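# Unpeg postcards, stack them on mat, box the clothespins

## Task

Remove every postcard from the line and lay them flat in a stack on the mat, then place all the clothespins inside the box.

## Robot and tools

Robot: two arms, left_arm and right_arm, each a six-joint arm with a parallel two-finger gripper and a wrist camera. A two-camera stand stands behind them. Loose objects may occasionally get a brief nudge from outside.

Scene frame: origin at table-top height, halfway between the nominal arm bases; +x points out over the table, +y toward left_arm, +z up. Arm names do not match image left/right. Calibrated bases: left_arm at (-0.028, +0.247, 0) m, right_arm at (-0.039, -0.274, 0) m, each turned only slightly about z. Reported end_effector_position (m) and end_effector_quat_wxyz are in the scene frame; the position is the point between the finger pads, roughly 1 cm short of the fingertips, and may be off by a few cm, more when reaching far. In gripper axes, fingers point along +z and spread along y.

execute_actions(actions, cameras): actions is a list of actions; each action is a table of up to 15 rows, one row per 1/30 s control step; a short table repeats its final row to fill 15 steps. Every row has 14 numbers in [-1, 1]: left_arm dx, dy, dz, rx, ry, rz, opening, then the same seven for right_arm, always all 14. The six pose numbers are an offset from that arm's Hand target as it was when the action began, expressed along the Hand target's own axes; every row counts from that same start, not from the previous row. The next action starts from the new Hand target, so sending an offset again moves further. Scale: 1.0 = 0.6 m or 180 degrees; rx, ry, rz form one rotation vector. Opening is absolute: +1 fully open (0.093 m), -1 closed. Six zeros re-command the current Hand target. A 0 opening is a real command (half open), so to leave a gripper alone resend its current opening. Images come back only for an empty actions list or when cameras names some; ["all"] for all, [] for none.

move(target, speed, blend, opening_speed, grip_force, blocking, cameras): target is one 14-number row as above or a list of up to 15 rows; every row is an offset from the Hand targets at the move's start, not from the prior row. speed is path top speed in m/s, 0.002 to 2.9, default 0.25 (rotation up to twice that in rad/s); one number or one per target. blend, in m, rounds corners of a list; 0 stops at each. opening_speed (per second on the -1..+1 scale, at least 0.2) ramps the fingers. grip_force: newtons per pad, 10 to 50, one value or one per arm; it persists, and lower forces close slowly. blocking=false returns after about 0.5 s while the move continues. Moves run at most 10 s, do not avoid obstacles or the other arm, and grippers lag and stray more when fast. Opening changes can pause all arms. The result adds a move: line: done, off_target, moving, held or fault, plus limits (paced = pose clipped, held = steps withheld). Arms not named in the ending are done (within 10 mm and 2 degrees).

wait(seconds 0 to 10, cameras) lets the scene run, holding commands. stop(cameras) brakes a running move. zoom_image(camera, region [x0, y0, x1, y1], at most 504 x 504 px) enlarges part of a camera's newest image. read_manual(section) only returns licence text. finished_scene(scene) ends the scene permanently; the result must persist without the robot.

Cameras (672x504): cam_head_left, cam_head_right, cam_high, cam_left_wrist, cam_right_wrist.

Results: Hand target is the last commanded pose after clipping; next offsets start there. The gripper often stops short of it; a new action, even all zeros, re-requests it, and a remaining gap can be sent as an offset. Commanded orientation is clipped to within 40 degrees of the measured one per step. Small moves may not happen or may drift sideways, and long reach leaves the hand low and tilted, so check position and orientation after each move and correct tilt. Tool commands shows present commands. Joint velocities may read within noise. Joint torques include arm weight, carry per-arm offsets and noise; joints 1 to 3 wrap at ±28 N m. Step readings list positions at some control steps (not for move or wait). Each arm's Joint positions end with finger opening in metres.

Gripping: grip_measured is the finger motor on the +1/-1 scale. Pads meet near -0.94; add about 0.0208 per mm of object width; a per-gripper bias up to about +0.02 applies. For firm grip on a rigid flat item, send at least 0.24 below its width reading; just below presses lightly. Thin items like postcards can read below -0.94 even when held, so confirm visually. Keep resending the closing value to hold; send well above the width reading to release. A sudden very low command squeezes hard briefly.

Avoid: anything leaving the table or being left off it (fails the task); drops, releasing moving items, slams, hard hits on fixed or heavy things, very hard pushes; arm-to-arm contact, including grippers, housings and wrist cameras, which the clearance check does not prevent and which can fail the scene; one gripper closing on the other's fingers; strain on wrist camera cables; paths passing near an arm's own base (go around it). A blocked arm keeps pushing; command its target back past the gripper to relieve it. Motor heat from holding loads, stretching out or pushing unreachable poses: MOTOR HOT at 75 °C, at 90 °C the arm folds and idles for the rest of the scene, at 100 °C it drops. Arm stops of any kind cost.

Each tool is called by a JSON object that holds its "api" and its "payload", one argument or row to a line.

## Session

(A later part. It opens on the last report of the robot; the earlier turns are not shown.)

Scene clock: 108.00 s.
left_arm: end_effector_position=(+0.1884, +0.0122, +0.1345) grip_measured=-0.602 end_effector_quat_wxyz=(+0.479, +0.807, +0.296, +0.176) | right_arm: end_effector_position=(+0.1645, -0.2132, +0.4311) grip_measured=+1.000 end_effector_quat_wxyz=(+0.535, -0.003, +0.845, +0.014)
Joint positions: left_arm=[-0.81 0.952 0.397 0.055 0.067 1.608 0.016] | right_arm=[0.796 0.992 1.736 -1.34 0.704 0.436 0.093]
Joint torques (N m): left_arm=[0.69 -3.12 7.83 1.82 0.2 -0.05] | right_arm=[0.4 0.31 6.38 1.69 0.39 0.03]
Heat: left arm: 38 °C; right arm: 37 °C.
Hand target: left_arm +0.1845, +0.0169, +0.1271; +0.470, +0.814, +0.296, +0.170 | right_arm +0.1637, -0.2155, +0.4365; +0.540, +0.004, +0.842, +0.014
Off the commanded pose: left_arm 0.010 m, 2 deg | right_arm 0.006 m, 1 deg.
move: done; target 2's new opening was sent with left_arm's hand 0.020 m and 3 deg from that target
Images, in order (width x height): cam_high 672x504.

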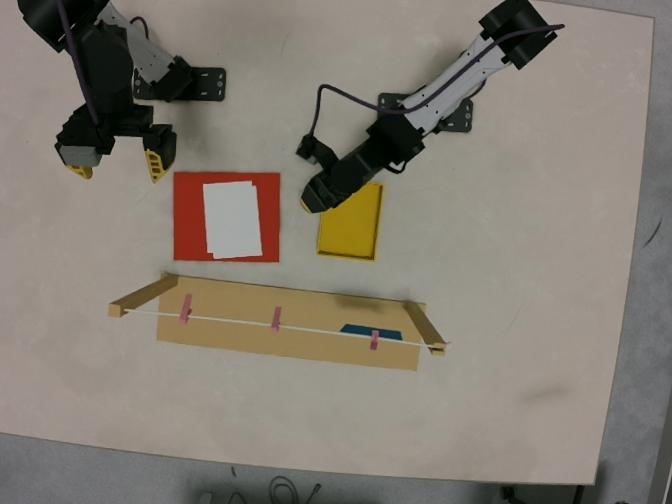

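{"api": "move", "payload": {
  "target": [
    [0.205,-0.066,-0.349,0,0,-0.3,-0.6,0,0,0,0,0,0,-0.35],
    [0.205,-0.066,-0.349,0,0,-0.5,-0.6,0.219,0.33,0.51,-0.266,-0.098,-0.0785,-0.35]
  ],
  "speed": 0.2,
  "cameras": ["cam_high","cam_right_wrist"]
}}

Scene clock: 122.43 s.
left_arm: end_effector_position=(+0.1546, +0.2540, +0.1941) grip_measured=-0.601 end_effector_quat_wxyz=(+0.443, +0.368, +0.805, -0.143) | right_arm: end_effector_position=(+0.3807, -0.0119, +0.1858) grip_measured=-0.348 end_effector_quat_wxyz=(+0.601, -0.307, +0.682, +0.281)
Joint positions: left_arm=[0.879 1.034 0.884 -1.521 0.965 1.806 0.016] | right_arm=[0.378 1.756 0.843 0.781 -0.447 -0.044 0.029]
Joint torques (N m): left_arm=[0.66 -1.03 7.34 -0.3 0.79 -0.14] | right_arm=[-0.5 -6.71 8.61 2.23 -0.4 -0.07]
Heat: left arm: 38 °C; right arm: 38 °C.
Hand target: left_arm +0.1499, +0.2502, +0.1971; +0.452, +0.366, +0.785, -0.213 | right_arm +0.3855, -0.0090, +0.1952; +0.612, -0.312, +0.668, +0.287
Off the commanded pose: left_arm 0.007 m, 8 deg | right_arm 0.011 m, 2 deg.
joint sent to its limit (left arm) — joint 4 (wrist pitch), lower limit. The joint targets are off in orientation, not in position.
move: off_target (left_arm, right_arm)
Images, in order (width x height): cam_high 672x504, cam_right_wrist 672x504.

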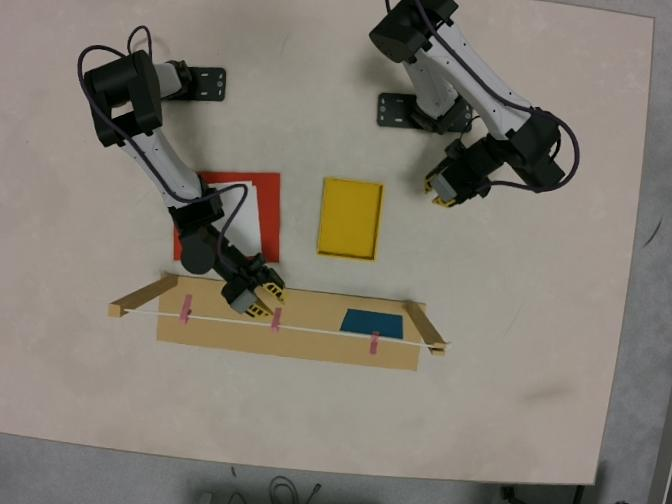

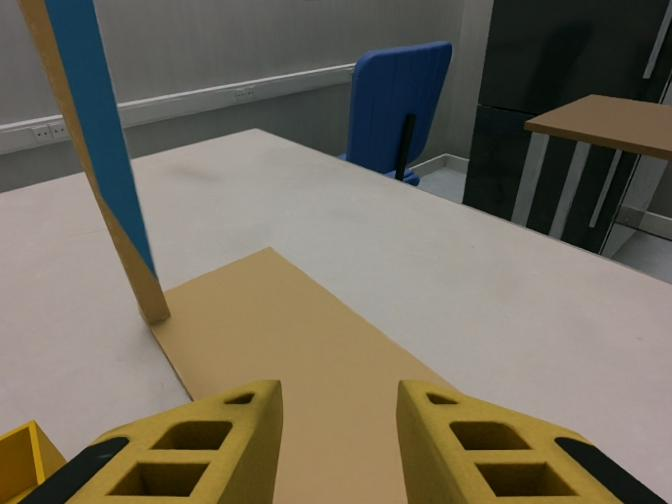

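{"api": "move", "payload": {
  "target": [0,0,0,0,0,0,-0.6,0,0.134,0.018,-0.055,0,0,-0.2],
  "speed": 0.15,
  "cameras": ["cam_high","cam_right_wrist"]
}}

Scene clock: 132.13 s.
left_arm: end_effector_position=(+0.1546, +0.2540, +0.1941) grip_measured=-0.601 end_effector_quat_wxyz=(+0.443, +0.368, +0.805, -0.143) | right_arm: end_effector_position=(+0.3344, +0.0495, +0.1888) grip_measured=-0.202 end_effector_quat_wxyz=(+0.578, -0.361, +0.651, +0.334)
Joint positions: left_arm=[0.879 1.034 0.884 -1.521 0.965 1.806 0.016] | right_arm=[0.527 1.756 0.843 0.793 -0.469 -0.038 0.035]
Joint torques (N m): left_arm=[0.68 -1.03 7.54 -0.32 0.74 -0.18] | right_arm=[-0.03 -8.32 5.87 2.3 -0.34 -0.04]
Heat: left arm: 38 °C; right arm: 40 °C.
Hand target: left_arm +0.1499, +0.2502, +0.1971; +0.452, +0.366, +0.785, -0.213 | right_arm +0.3307, +0.0508, +0.1943; +0.582, -0.364, +0.641, +0.343
Off the commanded pose: left_arm 0.007 m, 8 deg | right_arm 0.007 m, 2 deg.
joint sent to its limit (left arm) — joint 4 (wrist pitch), lower limit. The joint targets are off in orientation, not in position.
move: off_target (left_arm)
Images, in order (width x height): cam_high 672x504, cam_right_wrist 672x504.

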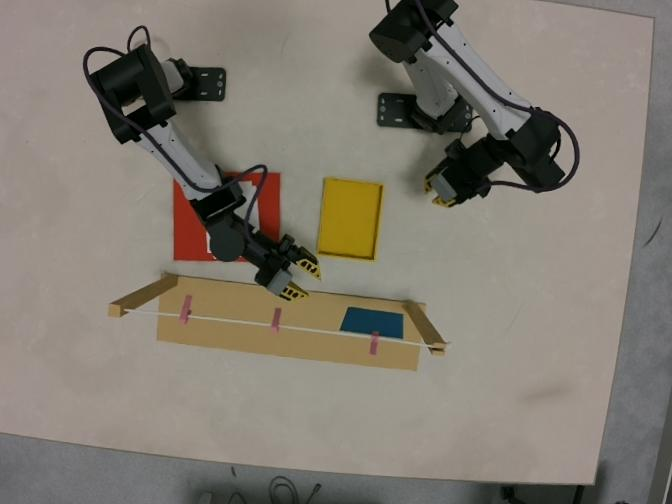

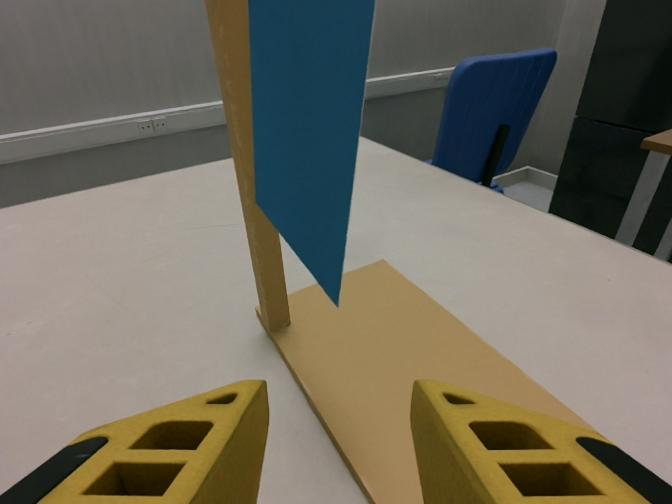

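{"api": "move", "payload": {
  "target": [
    [0,0,0,0,0,0,-0.6,0,0,0.19,0,0,0,-0.3],
    [0,0,0,0,0,0,-0.6,0,0,0.19,0,0,0,-1]
  ],
  "speed": 0.1,
  "opening_speed": 0.5,
  "cameras": ["cam_high","cam_right_wrist"]
}}

{"api": "move", "payload": {
  "target": [
    [0,0,0,0,0,0,-0.6,0.12,0,-0.04,0,0,0,-1],
    [0,0,0,0,0,0,-0.6,0.17,-0.02,-0.14,0,0,0,-1]
  ],
  "speed": 0.06,
  "cameras": ["cam_high","cam_right_wrist","cam_head_left"]
}}

Scene clock: 145.17 s.
left_arm: end_effector_position=(+0.1546, +0.2540, +0.1941) grip_measured=-0.601 end_effector_quat_wxyz=(+0.443, +0.368, +0.805, -0.143) | right_arm: end_effector_position=(+0.3836, +0.1450, +0.1850) grip_measured=-0.974 end_effector_quat_wxyz=(+0.582, -0.368, +0.640, +0.343)
Joint positions: left_arm=[0.879 1.034 0.884 -1.521 0.965 1.806 0.016] | right_arm=[0.644 2.087 1.276 0.716 -0.376 -0.024 0]
Joint torques (N m): left_arm=[0.69 -0.9 7.47 -0.31 0.76 -0.16] | right_arm=[0.24 -9.28 8.84 2.03 -0.02 0.02]
Heat: left arm: 37 °C; right arm: 41 °C.
Hand target: left_arm +0.1499, +0.2502, +0.1971; +0.452, +0.366, +0.785, -0.213 | right_arm +0.3874, +0.1492, +0.1846; +0.583, -0.364, +0.641, +0.343
Off the commanded pose: left_arm 0.007 m, 8 deg | right_arm 0.006 m, 0 deg.
joint sent to its limit (left arm) — joint 4 (wrist pitch), lower limit. The joint targets are off in orientation, not in position.
move: off_target (left_arm)
Images, in order (width x height): cam_high 672x504, cam_right_wrist 672x504.

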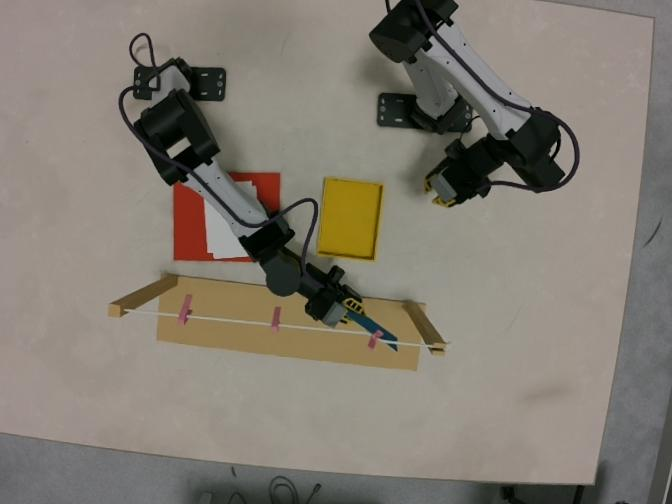

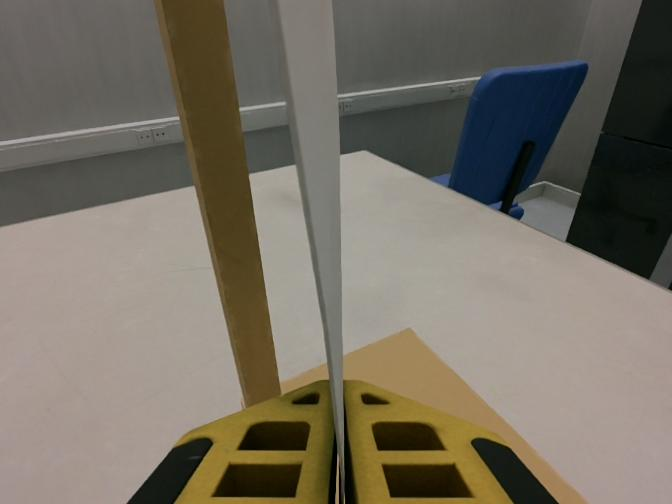

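Scene clock: 148.67 s.
left_arm: end_effector_position=(+0.1546, +0.2540, +0.1941) grip_measured=-0.601 end_effector_quat_wxyz=(+0.443, +0.368, +0.805, -0.143) | right_arm: end_effector_position=(+0.3518, +0.0636, +0.0726) grip_measured=-0.974 end_effector_quat_wxyz=(+0.568, -0.358, +0.660, +0.338)
Joint positions: left_arm=[0.879 1.034 0.884 -1.521 0.965 1.806 0.016] | right_arm=[0.533 2.189 0.855 1.191 -0.464 -0.024 0]
Joint torques (N m): left_arm=[0.64 -0.91 7.5 -0.28 0.77 -0.15] | right_arm=[-0.4 -11.6 4.12 2.21 -0.42 -0.13]
Heat: left arm: 37 °C; right arm: 41 °C.
Hand target: left_arm +0.1499, +0.2502, +0.1971; +0.452, +0.366, +0.785, -0.213 | right_arm +0.3502, +0.0639, +0.0898; +0.582, -0.364, +0.641, +0.343
Off the commanded pose: left_arm 0.007 m, 8 deg | right_arm 0.017 m, 3 deg.
joint sent to its limit (left arm) — joint 4 (wrist pitch), lower limit. The joint targets are off in orientation, not in position.
move: off_target (left_arm, right_arm)
Images, in order (width x height): cam_head_left 672x504, cam_high 672x504, cam_right_wrist 672x504.

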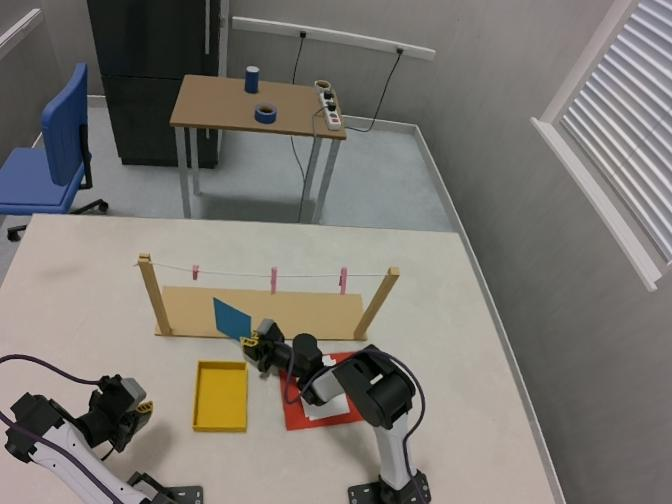

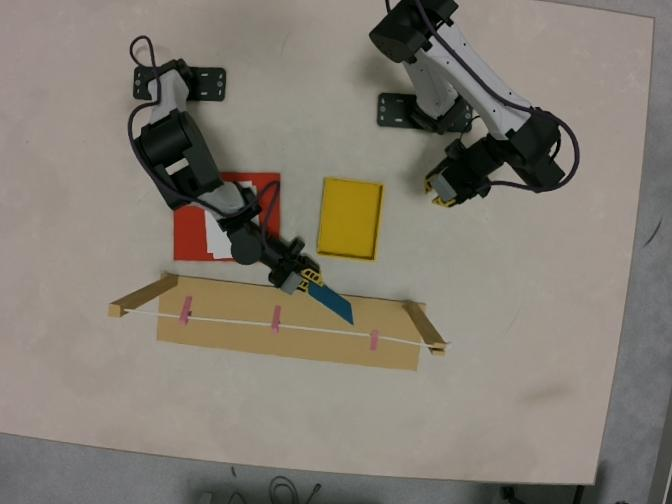

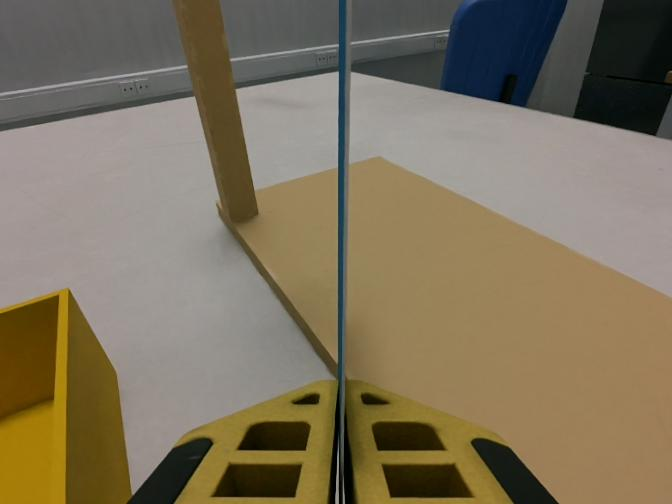

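{"api": "move", "payload": {
  "target": [
    [0,0,0,0,0,0,-0.6,-0.15,0,-0.2,0,0,0,-1],
    [0,0,0,0,0,0,-0.6,-0.15,-0.154,-0.52,-0.109,0.109,-0.491,-1],
    [0,0,0,0,0,0,-0.6,0.05,-0.154,-0.51,-0.109,0.109,-0.491,-1]
  ],
  "speed": 0.22,
  "cameras": ["cam_high","cam_right_wrist"]
}}

Scene clock: 162.50 s.
left_arm: end_effector_position=(+0.1546, +0.2540, +0.1941) grip_measured=-0.601 end_effector_quat_wxyz=(+0.443, +0.368, +0.805, -0.143) | right_arm: end_effector_position=(+0.2791, -0.2494, +0.0859) grip_measured=-0.975 end_effector_quat_wxyz=(-0.548, +0.728, -0.354, +0.210)
Joint positions: left_arm=[0.879 1.034 0.884 -1.521 0.965 1.806 0.016] | right_arm=[-0.431 1.486 0.38 0.43 -1.051 -2.092 0]
Joint torques (N m): left_arm=[0.58 -0.96 7.46 -0.32 0.75 -0.13] | right_arm=[-0.54 -3.56 4.52 1.56 -0.79 -0.03]
Heat: left arm: 37 °C; right arm: 41 °C.
Hand target: left_arm +0.1499, +0.2502, +0.1971; +0.452, +0.366, +0.785, -0.213 | right_arm +0.2765, -0.2485, +0.0848; -0.485, +0.835, -0.228, +0.122
Off the commanded pose: left_arm 0.007 m, 8 deg | right_arm 0.003 m, 23 deg.
joint sent to its limit (left arm) — joint 4 (wrist pitch), lower limit. The joint targets are off in orientation, not in position.
joint sent to its limit (right arm) — joint 6 (wrist roll), lower limit. The joint targets are off in orientation, not in position.
move: off_target (left_arm, right_arm)
Images, in order (width x height): cam_high 672x504, cam_right_wrist 672x504.

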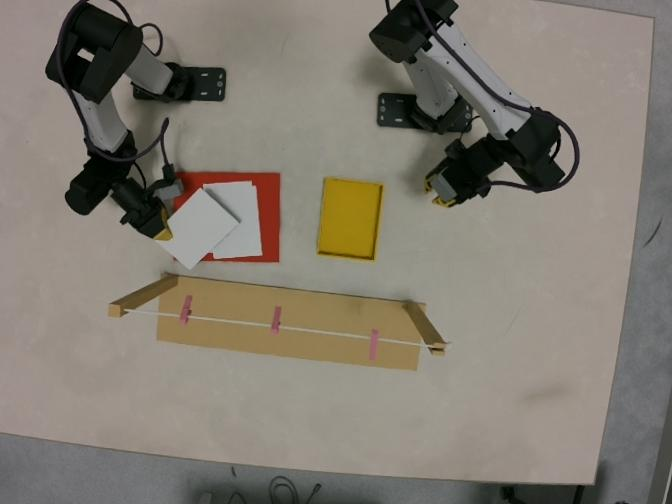

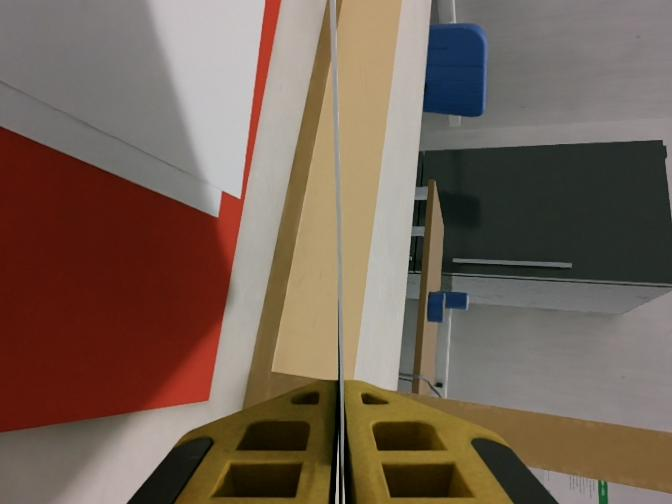

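{"api": "move", "payload": {
  "target": [
    [0,0,0,0,0,0,-0.6,-0.075,-0.01,0.088,0,0,0.08,-1],
    [0,0,0,0,0,0,-0.6,-0.075,0.018,0.105,0,0,0.08,-1]
  ],
  "speed": 0.1,
  "cameras": ["cam_high","cam_right_wrist"]
}}

Scene clock: 171.10 s.
left_arm: end_effector_position=(+0.1546, +0.2540, +0.1941) grip_measured=-0.601 end_effector_quat_wxyz=(+0.443, +0.368, +0.805, -0.143) | right_arm: end_effector_position=(+0.2658, -0.1832, +0.0534) grip_measured=-0.975 end_effector_quat_wxyz=(-0.512, +0.780, -0.352, +0.083)
Joint positions: left_arm=[0.879 1.034 0.884 -1.521 0.965 1.806 0.016] | right_arm=[-0.183 1.537 0.453 0.192 -0.934 -2.092 0]
Joint torques (N m): left_arm=[0.69 -1.03 7.41 -0.32 0.74 -0.16] | right_arm=[0.25 -3.62 3.92 1.34 -0.44 -0.03]
Heat: left arm: 37 °C; right arm: 40 °C.
Hand target: left_arm +0.1499, +0.2502, +0.1971; +0.452, +0.366, +0.785, -0.213 | right_arm +0.2616, -0.1831, +0.0448; -0.497, +0.800, -0.331, +0.061
Off the commanded pose: left_arm 0.007 m, 8 deg | right_arm 0.010 m, 5 deg.
joint sent to its limit (left arm) — joint 4 (wrist pitch), lower limit. The joint targets are off in orientation, not in position.
joint sent to its limit (right arm) — joint 6 (wrist roll), lower limit. The joint targets are off in orientation, not in position.
move: off_target (left_arm, right_arm)
Images, in order (width x height): cam_high 672x504, cam_right_wrist 672x504.

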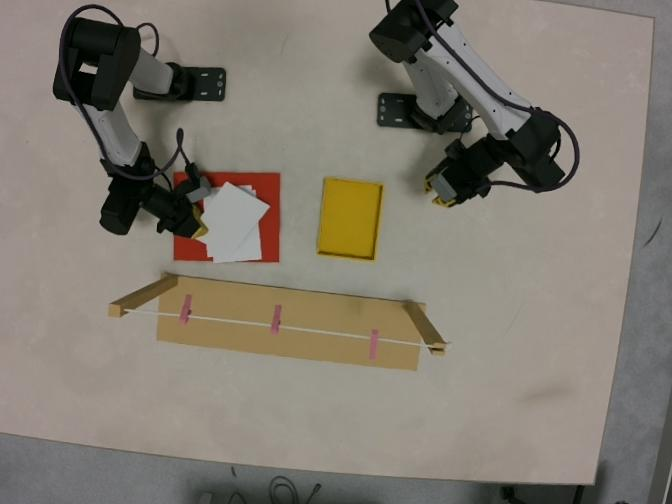

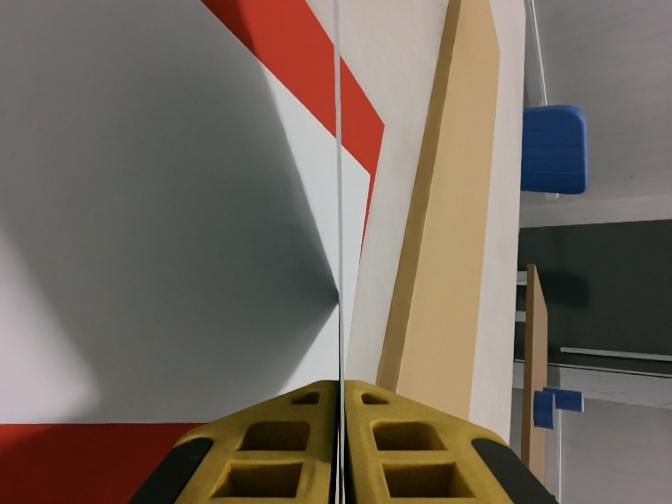

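{"api": "move", "payload": {
  "target": [
    [0,0,0,0,0,0,-0.6,0,0.0,-0.005,0,0,0,-0.6],
    [0,0,0,0,0,0,-0.6,0,0,-0.2,0,0,0.15,-0.6]
  ],
  "speed": 0.1,
  "opening_speed": 0.5,
  "cameras": ["cam_high","cam_right_wrist","cam_head_left","cam_head_right"]
}}

{"api": "zoom_image", "payload": {
  "camera": "cam_head_left",
  "region": [120, 230, 420, 440]
}}

{"api": "zoom_image", "payload": {
  "camera": "cam_high",
  "region": [90, 250, 470, 400]
}}

Scene clock: 178.30 s.
left_arm: end_effector_position=(+0.1546, +0.2540, +0.1941) grip_measured=-0.601 end_effector_quat_wxyz=(+0.443, +0.368, +0.805, -0.143) | right_arm: end_effector_position=(+0.2075, -0.2694, +0.0959) grip_measured=-0.603 end_effector_quat_wxyz=(-0.479, +0.640, -0.601, -0.007)
Joint positions: left_arm=[0.879 1.034 0.884 -1.521 0.965 1.806 0.016] | right_arm=[-0.617 1.243 0.576 -0.669 -0.981 -2.092 0.016]
Joint torques (N m): left_arm=[0.55 -1.1 7.42 -0.32 0.74 -0.15] | right_arm=[-0.23 -4.42 7.95 0.58 -0.66 -0.05]
Heat: left arm: 37 °C; right arm: 39 °C.
Hand target: left_arm +0.1499, +0.2502, +0.1971; +0.452, +0.366, +0.785, -0.213 | right_arm +0.2103, -0.2736, +0.1046; -0.497, +0.700, -0.509, -0.057
Off the commanded pose: left_arm 0.007 m, 8 deg | right_arm 0.010 m, 14 deg.
joint sent to its limit (left arm) — joint 4 (wrist pitch), lower limit. The joint targets are off in orientation, not in position.
joint sent to its limit (right arm) — joint 6 (wrist roll), lower limit. The joint targets are off in orientation, not in position.
move: off_target (left_arm, right_arm)
Images, in order (width x height): cam_head_left 672x504, cam_head_right 672x504, cam_high 672x504, cam_right_wrist 672x504.

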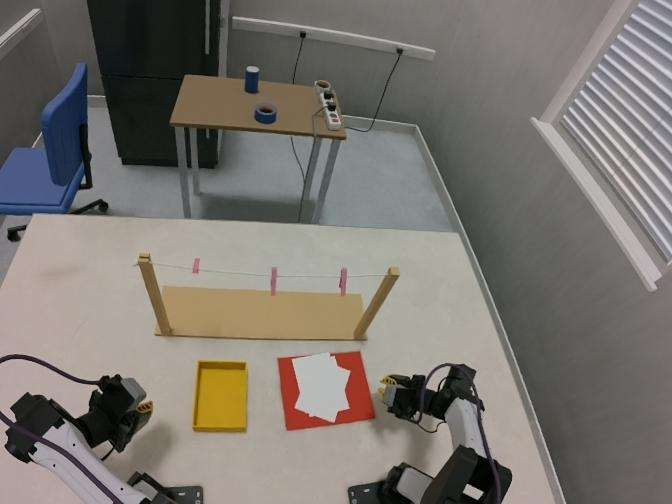

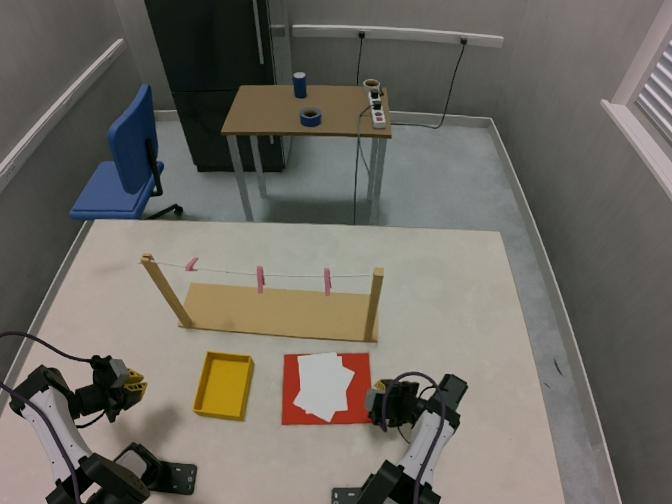

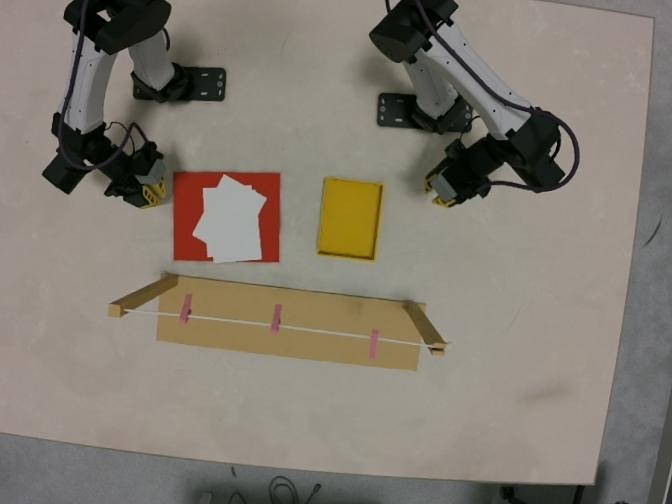

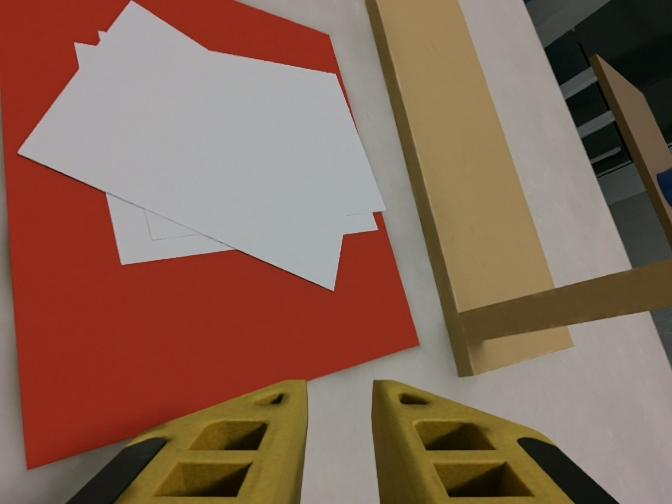

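Scaled by 1.680.

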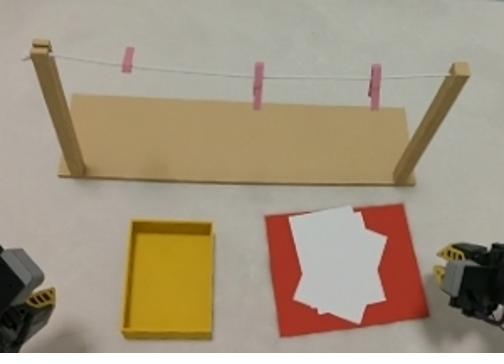

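Scaled by 1.326.

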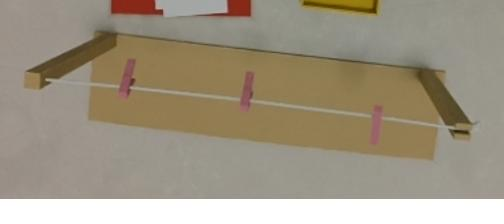

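{"api": "move", "payload": {
  "target": [0,0,0,0,0,0,-0.6,-0.23,-0.15,-0.055,0.26,0.252,-0.123,0.3],
  "speed": 0.2,
  "cameras": ["cam_right_wrist","cam_high"]
}}

Scene clock: 187.60 s.
left_arm: end_effector_position=(+0.1546, +0.2540, +0.1941) grip_measured=-0.601 end_effector_quat_wxyz=(+0.443, +0.368, +0.805, -0.143) | right_arm: end_effector_position=(+0.1988, -0.2085, +0.2606) grip_measured=+0.297 end_effector_quat_wxyz=(+0.503, -0.504, +0.498, -0.495)
Joint positions: left_arm=[0.879 1.034 0.884 -1.521 0.965 1.806 0.016] | right_arm=[0.702 0.366 0.339 0.023 0.72 -1.566 0.059]
Joint torques (N m): left_arm=[0.7 -1.07 7.41 -0.32 0.73 -0.13] | right_arm=[0.23 1.44 6.65 2.17 0.15 -0.06]
Heat: left arm: 37 °C; right arm: 39 °C.
Hand target: left_arm +0.1499, +0.2502, +0.1971; +0.452, +0.366, +0.785, -0.213 | right_arm +0.1999, -0.2091, +0.2595; +0.500, -0.500, +0.499, -0.500
Off the commanded pose: left_arm 0.007 m, 8 deg | right_arm 0.002 m, 1 deg.
joint sent to its limit (left arm) — joint 4 (wrist pitch), lower limit. The joint targets are off in orientation, not in position.
move: off_target (left_arm)
Images, in order (width x height): cam_high 672x504, cam_right_wrist 672x504.

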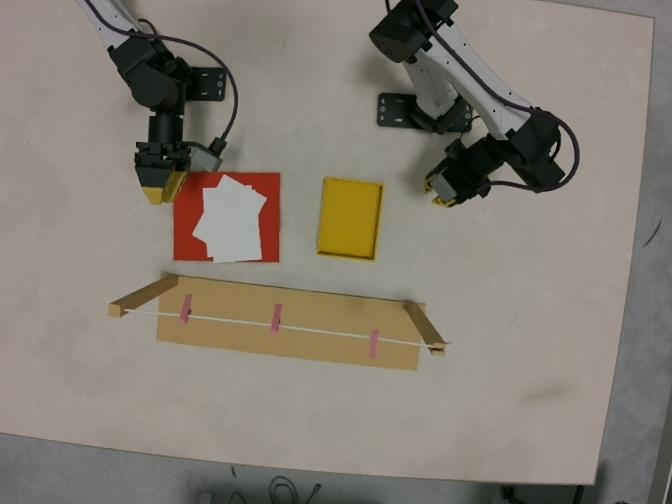

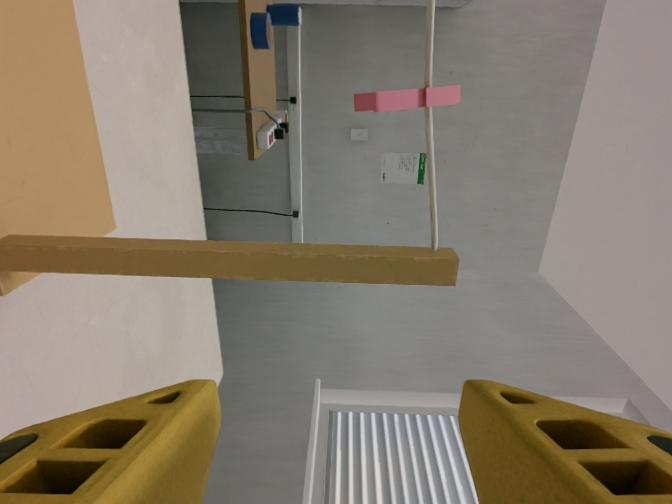

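{"api": "move", "payload": {
  "target": [0,0,0,0,0,0,-0.6,-0.098,0.01,0.233,0.167,0.044,0,0.3],
  "speed": 0.15,
  "cameras": ["cam_right_wrist","cam_high","cam_head_left"]
}}

Scene clock: 204.50 s.
left_arm: end_effector_position=(+0.1546, +0.2540, +0.1941) grip_measured=-0.601 end_effector_quat_wxyz=(+0.443, +0.368, +0.805, -0.143) | right_arm: end_effector_position=(+0.3397, -0.1498, +0.2310) grip_measured=+0.297 end_effector_quat_wxyz=(+0.515, -0.426, +0.450, -0.592)
Joint positions: left_arm=[0.879 1.034 0.884 -1.521 0.965 1.806 0.016] | right_arm=[0.543 1.65 0.455 1.49 0.65 -1.794 0.059]
Joint torques (N m): left_arm=[0.9 -1.16 7.51 -0.34 0.75 -0.15] | right_arm=[-0.53 -4.79 6.98 2.72 -0.34 -0.01]
Heat: left arm: 37 °C; right arm: 42 °C.
Hand target: left_arm +0.1499, +0.2502, +0.1971; +0.452, +0.366, +0.785, -0.213 | right_arm +0.3396, -0.1501, +0.2534; +0.577, -0.319, +0.386, -0.645
Off the commanded pose: left_arm 0.007 m, 8 deg | right_arm 0.023 m, 17 deg.
joint sent to its limit (left arm) — joint 4 (wrist pitch), lower limit. The joint targets are off in orientation, not in position.
joint sent to its limit (right arm) — joint 4 (wrist pitch), upper limit. The joint targets are off in orientation, not in position.
move: off_target (left_arm, right_arm)
Images, in order (width x height): cam_head_left 672x504, cam_high 672x504, cam_right_wrist 672x504.

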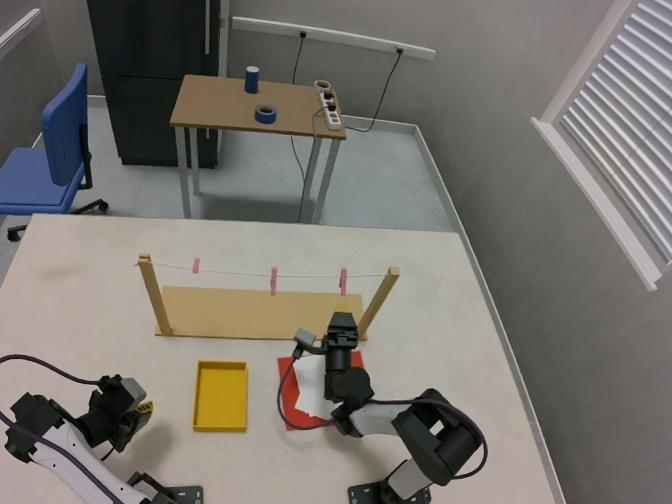

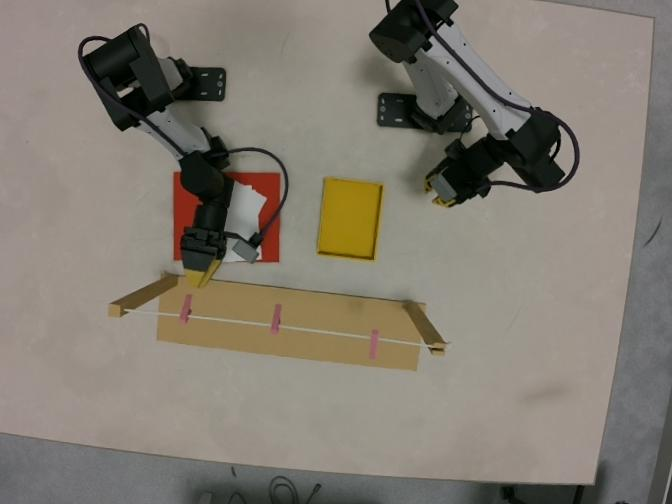

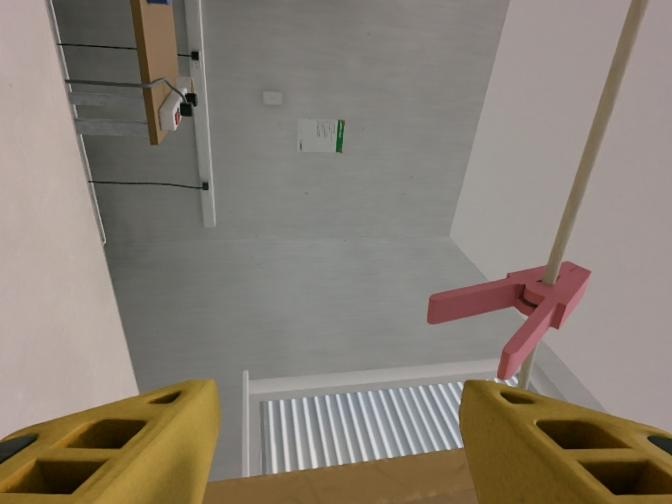

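{"api": "move", "payload": {
  "target": [
    [0,0,0,0,0,0,-0.3,0.0,0.0,-0.15,0,0,0,0.3],
    [0,0,0,0,0,0,-0.3,0.25,0.0,-0.25,-0.1,0,0,0.3],
    [-0.451,-0.093,0.439,0.054,-0.166,0.0157,0.1,0.25,0,-0.25,-0.1,0,0,0.3]
  ],
  "speed": 0.2,
  "cameras": ["cam_left_wrist","cam_right_wrist","cam_high"]
}}

Scene clock: 224.93 s.
left_arm: end_effector_position=(+0.3361, -0.0588, +0.2871) grip_measured=+0.098 end_effector_quat_wxyz=(+0.598, +0.355, +0.626, -0.353) | right_arm: end_effector_position=(+0.1922, -0.2799, +0.1758) grip_measured=+0.297 end_effector_quat_wxyz=(+0.457, -0.422, +0.561, -0.546)
Joint positions: left_arm=[-0.537 1.533 0.966 0.525 0.531 0.005 0.05] | right_arm=[0.411 -0.008 -0.005 0.016 0.672 -1.531 0.059]
Joint torques (N m): left_arm=[-1.03 -5.48 12.46 2.42 -0.02 -0.18] | right_arm=[-0.25 0.68 6.82 1.92 -0.18 -0.05]
Heat: left arm: 37 °C; right arm: 44 °C.
Hand target: left_arm +0.3404, -0.0642, +0.2998; +0.612, +0.354, +0.612, -0.354 | right_arm +0.1916, -0.2792, +0.1733; +0.521, -0.405, +0.482, -0.577
Off the commanded pose: left_arm 0.014 m, 2 deg | right_arm 0.003 m, 12 deg.
joint sent to its limit (right arm) — joint 2 (shoulder), lower limit; joint 3 (elbow), lower limit, where the elbow is as bent as it goes. The joint targets are off in orientation, not in position.
move: off_target (left_arm, right_arm); target 3's new opening was sent with left_arm's hand 0.015 m and 2 deg from that target
Images, in order (width x height): cam_high 672x504, cam_left_wrist 672x504, cam_right_wrist 672x504.

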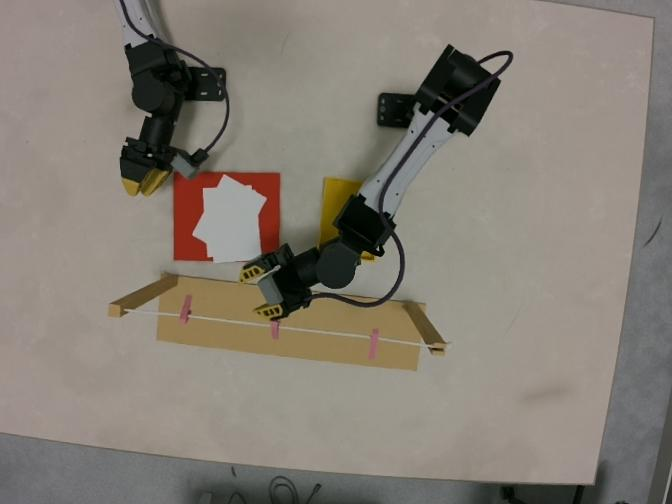

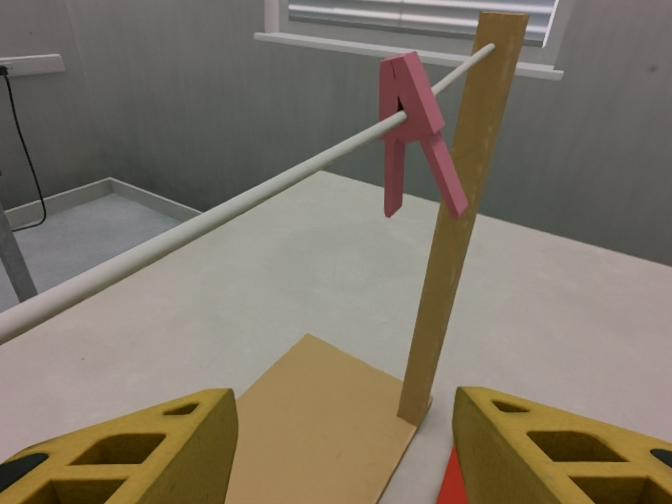

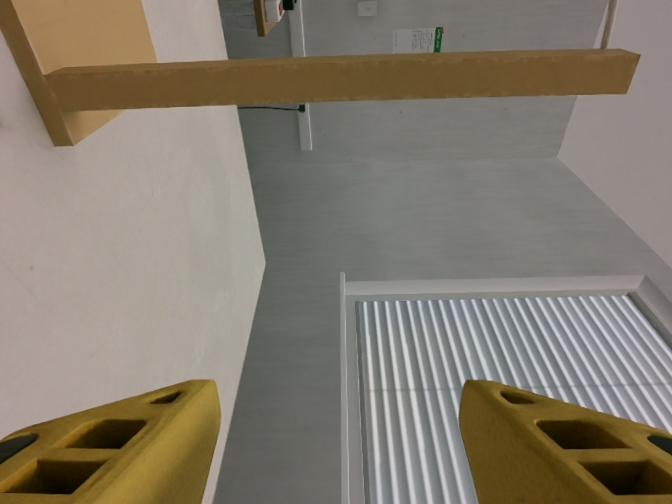

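{"api": "move", "payload": {
  "target": [
    [-0.033,-0.05,0.04,0,0,0,0.1,0,0,0,0,0,0,0.3],
    [-0.033,-0.05,0.15,0,0,0,0.1,0,0,0,0,0,0,0.3]
  ],
  "speed": [0.1,0.05],
  "cameras": ["cam_left_wrist"]
}}

Scene clock: 232.40 s.
left_arm: end_effector_position=(+0.3566, -0.1510, +0.3156) grip_measured=+0.098 end_effector_quat_wxyz=(+0.610, +0.356, +0.614, -0.353) | right_arm: end_effector_position=(+0.1922, -0.2799, +0.1757) grip_measured=+0.297 end_effector_quat_wxyz=(+0.457, -0.422, +0.561, -0.546)
Joint positions: left_arm=[-0.716 1.77 1.31 0.453 0.353 0.003 0.05] | right_arm=[0.411 -0.008 -0.005 0.016 0.672 -1.531 0.059]
Joint torques (N m): left_arm=[-1.05 -7.46 12.98 2.14 -0.08 -0.1] | right_arm=[-0.25 0.68 6.82 1.92 -0.18 -0.05]
Heat: left arm: 40 °C; right arm: 43 °C.
Hand target: left_arm +0.3593, -0.1571, +0.3196; +0.612, +0.354, +0.612, -0.354 | right_arm +0.1916, -0.2792, +0.1733; +0.521, -0.405, +0.482, -0.577
Off the commanded pose: left_arm 0.008 m, 0 deg | right_arm 0.003 m, 12 deg.
joint sent to its limit (right arm) — joint 2 (shoulder), lower limit; joint 3 (elbow), lower limit, where the elbow is as bent as it goes. The joint targets are off in orientation, not in position.
move: off_target (right_arm)
Images, in order (width x height): cam_left_wrist 672x504.

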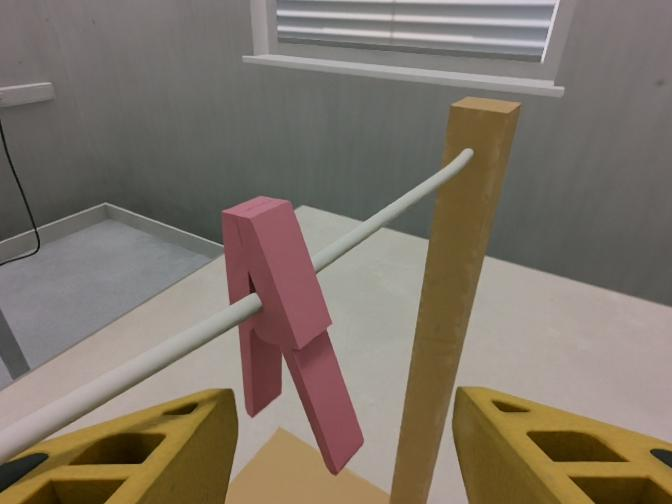

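{"api": "move", "payload": {
  "target": [
    [0,0.015,0.0,0,0,0,0.1,0,0,0,0,0,0,0.3],
    [0.0,0.015,0.03,0,0,0,0.1,0,0,0,0,0,0,0.3],
    [0.0,0.015,0.03,0,0,0,-1,0,0,0,0,0,0,0.3]
  ],
  "speed": [0.05,0.05,0.05],
  "opening_speed": 0.4,
  "cameras": ["cam_left_wrist"]
}}

Scene clock: 240.00 s.
left_arm: end_effector_position=(+0.3728, -0.1629, +0.3153) grip_measured=-0.923 end_effector_quat_wxyz=(+0.609, +0.356, +0.615, -0.353) | right_arm: end_effector_position=(+0.1922, -0.2799, +0.1757) grip_measured=+0.297 end_effector_quat_wxyz=(+0.457, -0.422, +0.561, -0.546)
Joint positions: left_arm=[-0.713 1.844 1.403 0.431 0.356 0.003 0.001] | right_arm=[0.411 -0.008 -0.005 0.016 0.672 -1.531 0.059]
Joint torques (N m): left_arm=[-0.73 -8.03 12.97 2.13 -0.07 -0.16] | right_arm=[-0.25 0.69 6.83 1.93 -0.18 -0.05]
Heat: left arm: 42 °C; right arm: 43 °C.
Hand target: left_arm +0.3761, -0.1683, +0.3198; +0.612, +0.354, +0.612, -0.354 | right_arm +0.1916, -0.2792, +0.1733; +0.521, -0.405, +0.482, -0.577
Off the commanded pose: left_arm 0.008 m, 0 deg | right_arm 0.003 m, 12 deg.
joint sent to its limit (right arm) — joint 2 (shoulder), lower limit; joint 3 (elbow), lower limit, where the elbow is as bent as it goes. The joint targets are off in orientation, not in position.
move: off_target (right_arm)
Images, in order (width x height): cam_left_wrist 672x504.

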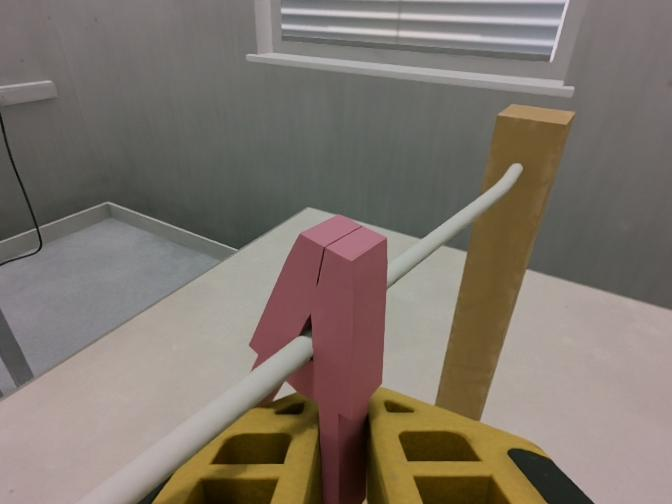

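{"api": "move", "payload": {
  "target": [
    [0,0,0.0,0,0,0,0.1,0,0,0,0,0,0,0.3],
    [0.0,0.0,-0.06,0,0,0,0.1,0,0,0,0,0,0,0.3],
    [0.0,0.03,-0.03,0.09,0,0,0.1,0,0,0,0,0,0,0.3]
  ],
  "speed": [0.05,0.05,0.05],
  "opening_speed": 0.6,
  "cameras": ["cam_left_wrist"]
}}

Scene clock: 249.37 s.
left_arm: end_effector_position=(+0.3761, -0.1438, +0.3169) grip_measured=+0.098 end_effector_quat_wxyz=(+0.555, +0.437, +0.558, -0.436) | right_arm: end_effector_position=(+0.1922, -0.2799, +0.1757) grip_measured=+0.297 end_effector_quat_wxyz=(+0.457, -0.422, +0.561, -0.546)
Joint positions: left_arm=[-0.577 1.906 1.487 0.412 0.771 0.003 0.05] | right_arm=[0.411 -0.008 -0.005 0.016 0.672 -1.531 0.059]
Joint torques (N m): left_arm=[0.68 -8.42 12.94 1.95 0.11 -0.13] | right_arm=[-0.25 0.68 6.82 1.92 -0.18 -0.05]
Heat: left arm: 44 °C; right arm: 42 °C.
Hand target: left_arm +0.3828, -0.1437, +0.3195; +0.556, +0.437, +0.556, -0.436 | right_arm +0.1916, -0.2792, +0.1733; +0.521, -0.405, +0.482, -0.577
Off the commanded pose: left_arm 0.007 m, 0 deg | right_arm 0.003 m, 12 deg.
joint sent to its limit (right arm) — joint 2 (shoulder), lower limit; joint 3 (elbow), lower limit, where the elbow is as bent as it goes. The joint targets are off in orientation, not in position.
move: off_target (right_arm)
Images, in order (width x height): cam_left_wrist 672x504.

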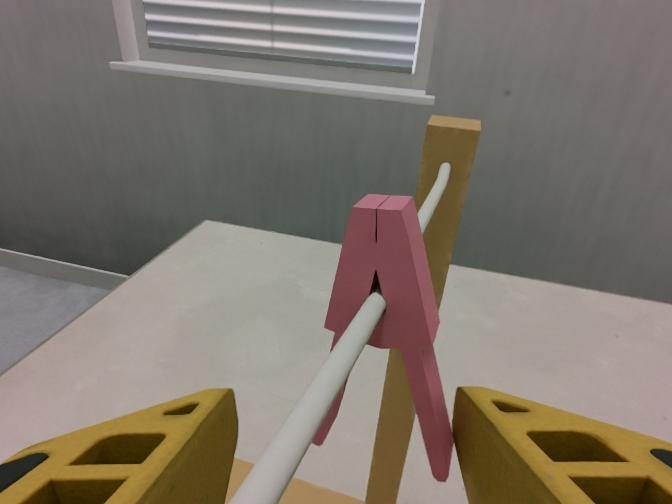

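{"api": "move", "payload": {
  "target": [
    [0,-0.012,0.012,0,0,0,0.1,0,0,0,0,0,0,0.3],
    [0,-0.012,0.012,0,0,0,-1,0,0,0,0,0,0,0.3]
  ],
  "speed": [0.05,0.05],
  "opening_speed": 0.4,
  "cameras": ["cam_left_wrist"]
}}

Scene clock: 255.53 s.
left_arm: end_effector_position=(+0.3743, -0.1464, +0.3166) grip_measured=-0.974 end_effector_quat_wxyz=(+0.554, +0.437, +0.559, -0.436) | right_arm: end_effector_position=(+0.1922, -0.2799, +0.1757) grip_measured=+0.297 end_effector_quat_wxyz=(+0.457, -0.422, +0.561, -0.546)
Joint positions: left_arm=[-0.585 1.906 1.487 0.41 0.765 0.003 0] | right_arm=[0.411 -0.008 -0.005 0.016 0.672 -1.531 0.059]
Joint torques (N m): left_arm=[-0.91 -8.4 12.86 1.91 -0.02 -0.1] | right_arm=[-0.25 0.68 6.83 1.92 -0.18 -0.05]
Heat: left arm: 45 °C; right arm: 42 °C.
Hand target: left_arm +0.3774, -0.1524, +0.3195; +0.556, +0.437, +0.556, -0.436 | right_arm +0.1916, -0.2792, +0.1733; +0.521, -0.405, +0.482, -0.577
Off the commanded pose: left_arm 0.007 m, 0 deg | right_arm 0.003 m, 12 deg.
joint sent to its limit (right arm) — joint 2 (shoulder), lower limit; joint 3 (elbow), lower limit, where the elbow is as bent as it goes. The joint targets are off in orientation, not in position.
move: off_target (right_arm)
Images, in order (width x height): cam_left_wrist 672x504.

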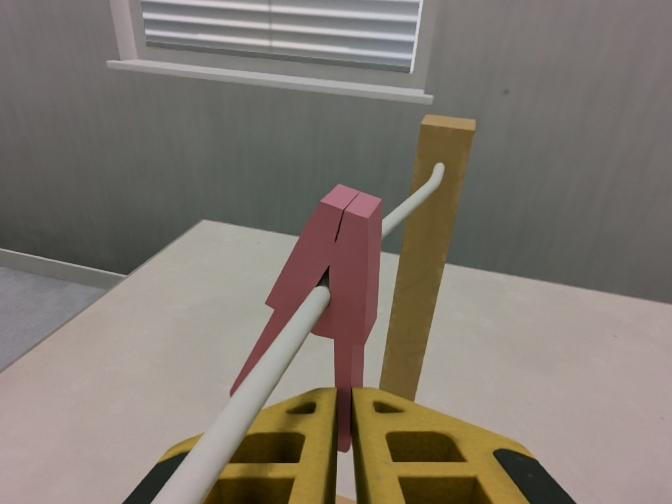

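{"api": "move", "payload": {
  "target": [
    [0,0,0,0,0,0,0.1,0,0,0,0,0,0,0.3],
    [0,0.005,-0.06,0,0,0,0.1,0,0,0,0,0,0,0.3],
    [-0.024,0.006,-0.04,0,0,0,0.1,0,0,0,0,0,0,0.3],
    [-0.024,0.006,0.012,0,0,0,0.1,0,0,0,0,0,0,0.3]
  ],
  "speed": [0.05,0.05,0.05,0.05],
  "opening_speed": 0.6,
  "cameras": ["cam_left_wrist"]
}}

Scene clock: 263.97 s.
left_arm: end_effector_position=(+0.3815, -0.1501, +0.3222) grip_measured=+0.098 end_effector_quat_wxyz=(+0.544, +0.434, +0.570, -0.436) | right_arm: end_effector_position=(+0.1922, -0.2799, +0.1757) grip_measured=+0.297 end_effector_quat_wxyz=(+0.457, -0.422, +0.561, -0.546)
Joint positions: left_arm=[-0.584 1.928 1.564 0.326 0.76 0.001 0.05] | right_arm=[0.411 -0.008 -0.005 0.016 0.672 -1.531 0.059]
Joint torques (N m): left_arm=[-1.46 -8.9 13.81 2.17 -0.08 -0.11] | right_arm=[-0.25 0.69 6.83 1.92 -0.18 -0.05]
Heat: left arm: 46 °C; right arm: 42 °C.
Hand target: left_arm +0.3826, -0.1586, +0.3340; +0.556, +0.437, +0.556, -0.436 | right_arm +0.1916, -0.2792, +0.1733; +0.521, -0.405, +0.482, -0.577
Off the commanded pose: left_arm 0.014 m, 2 deg | right_arm 0.003 m, 12 deg.
joint sent to its limit (right arm) — joint 2 (shoulder), lower limit; joint 3 (elbow), lower limit, where the elbow is as bent as it goes. The joint targets are off in orientation, not in position.
move: off_target (left_arm, right_arm)
Images, in order (width x height): cam_left_wrist 672x504.

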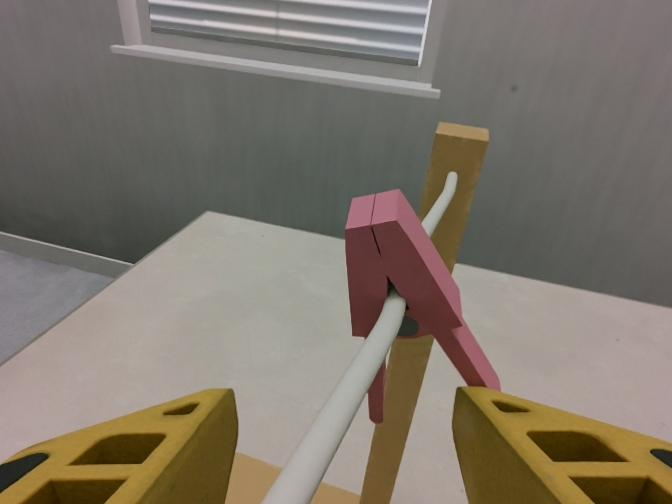

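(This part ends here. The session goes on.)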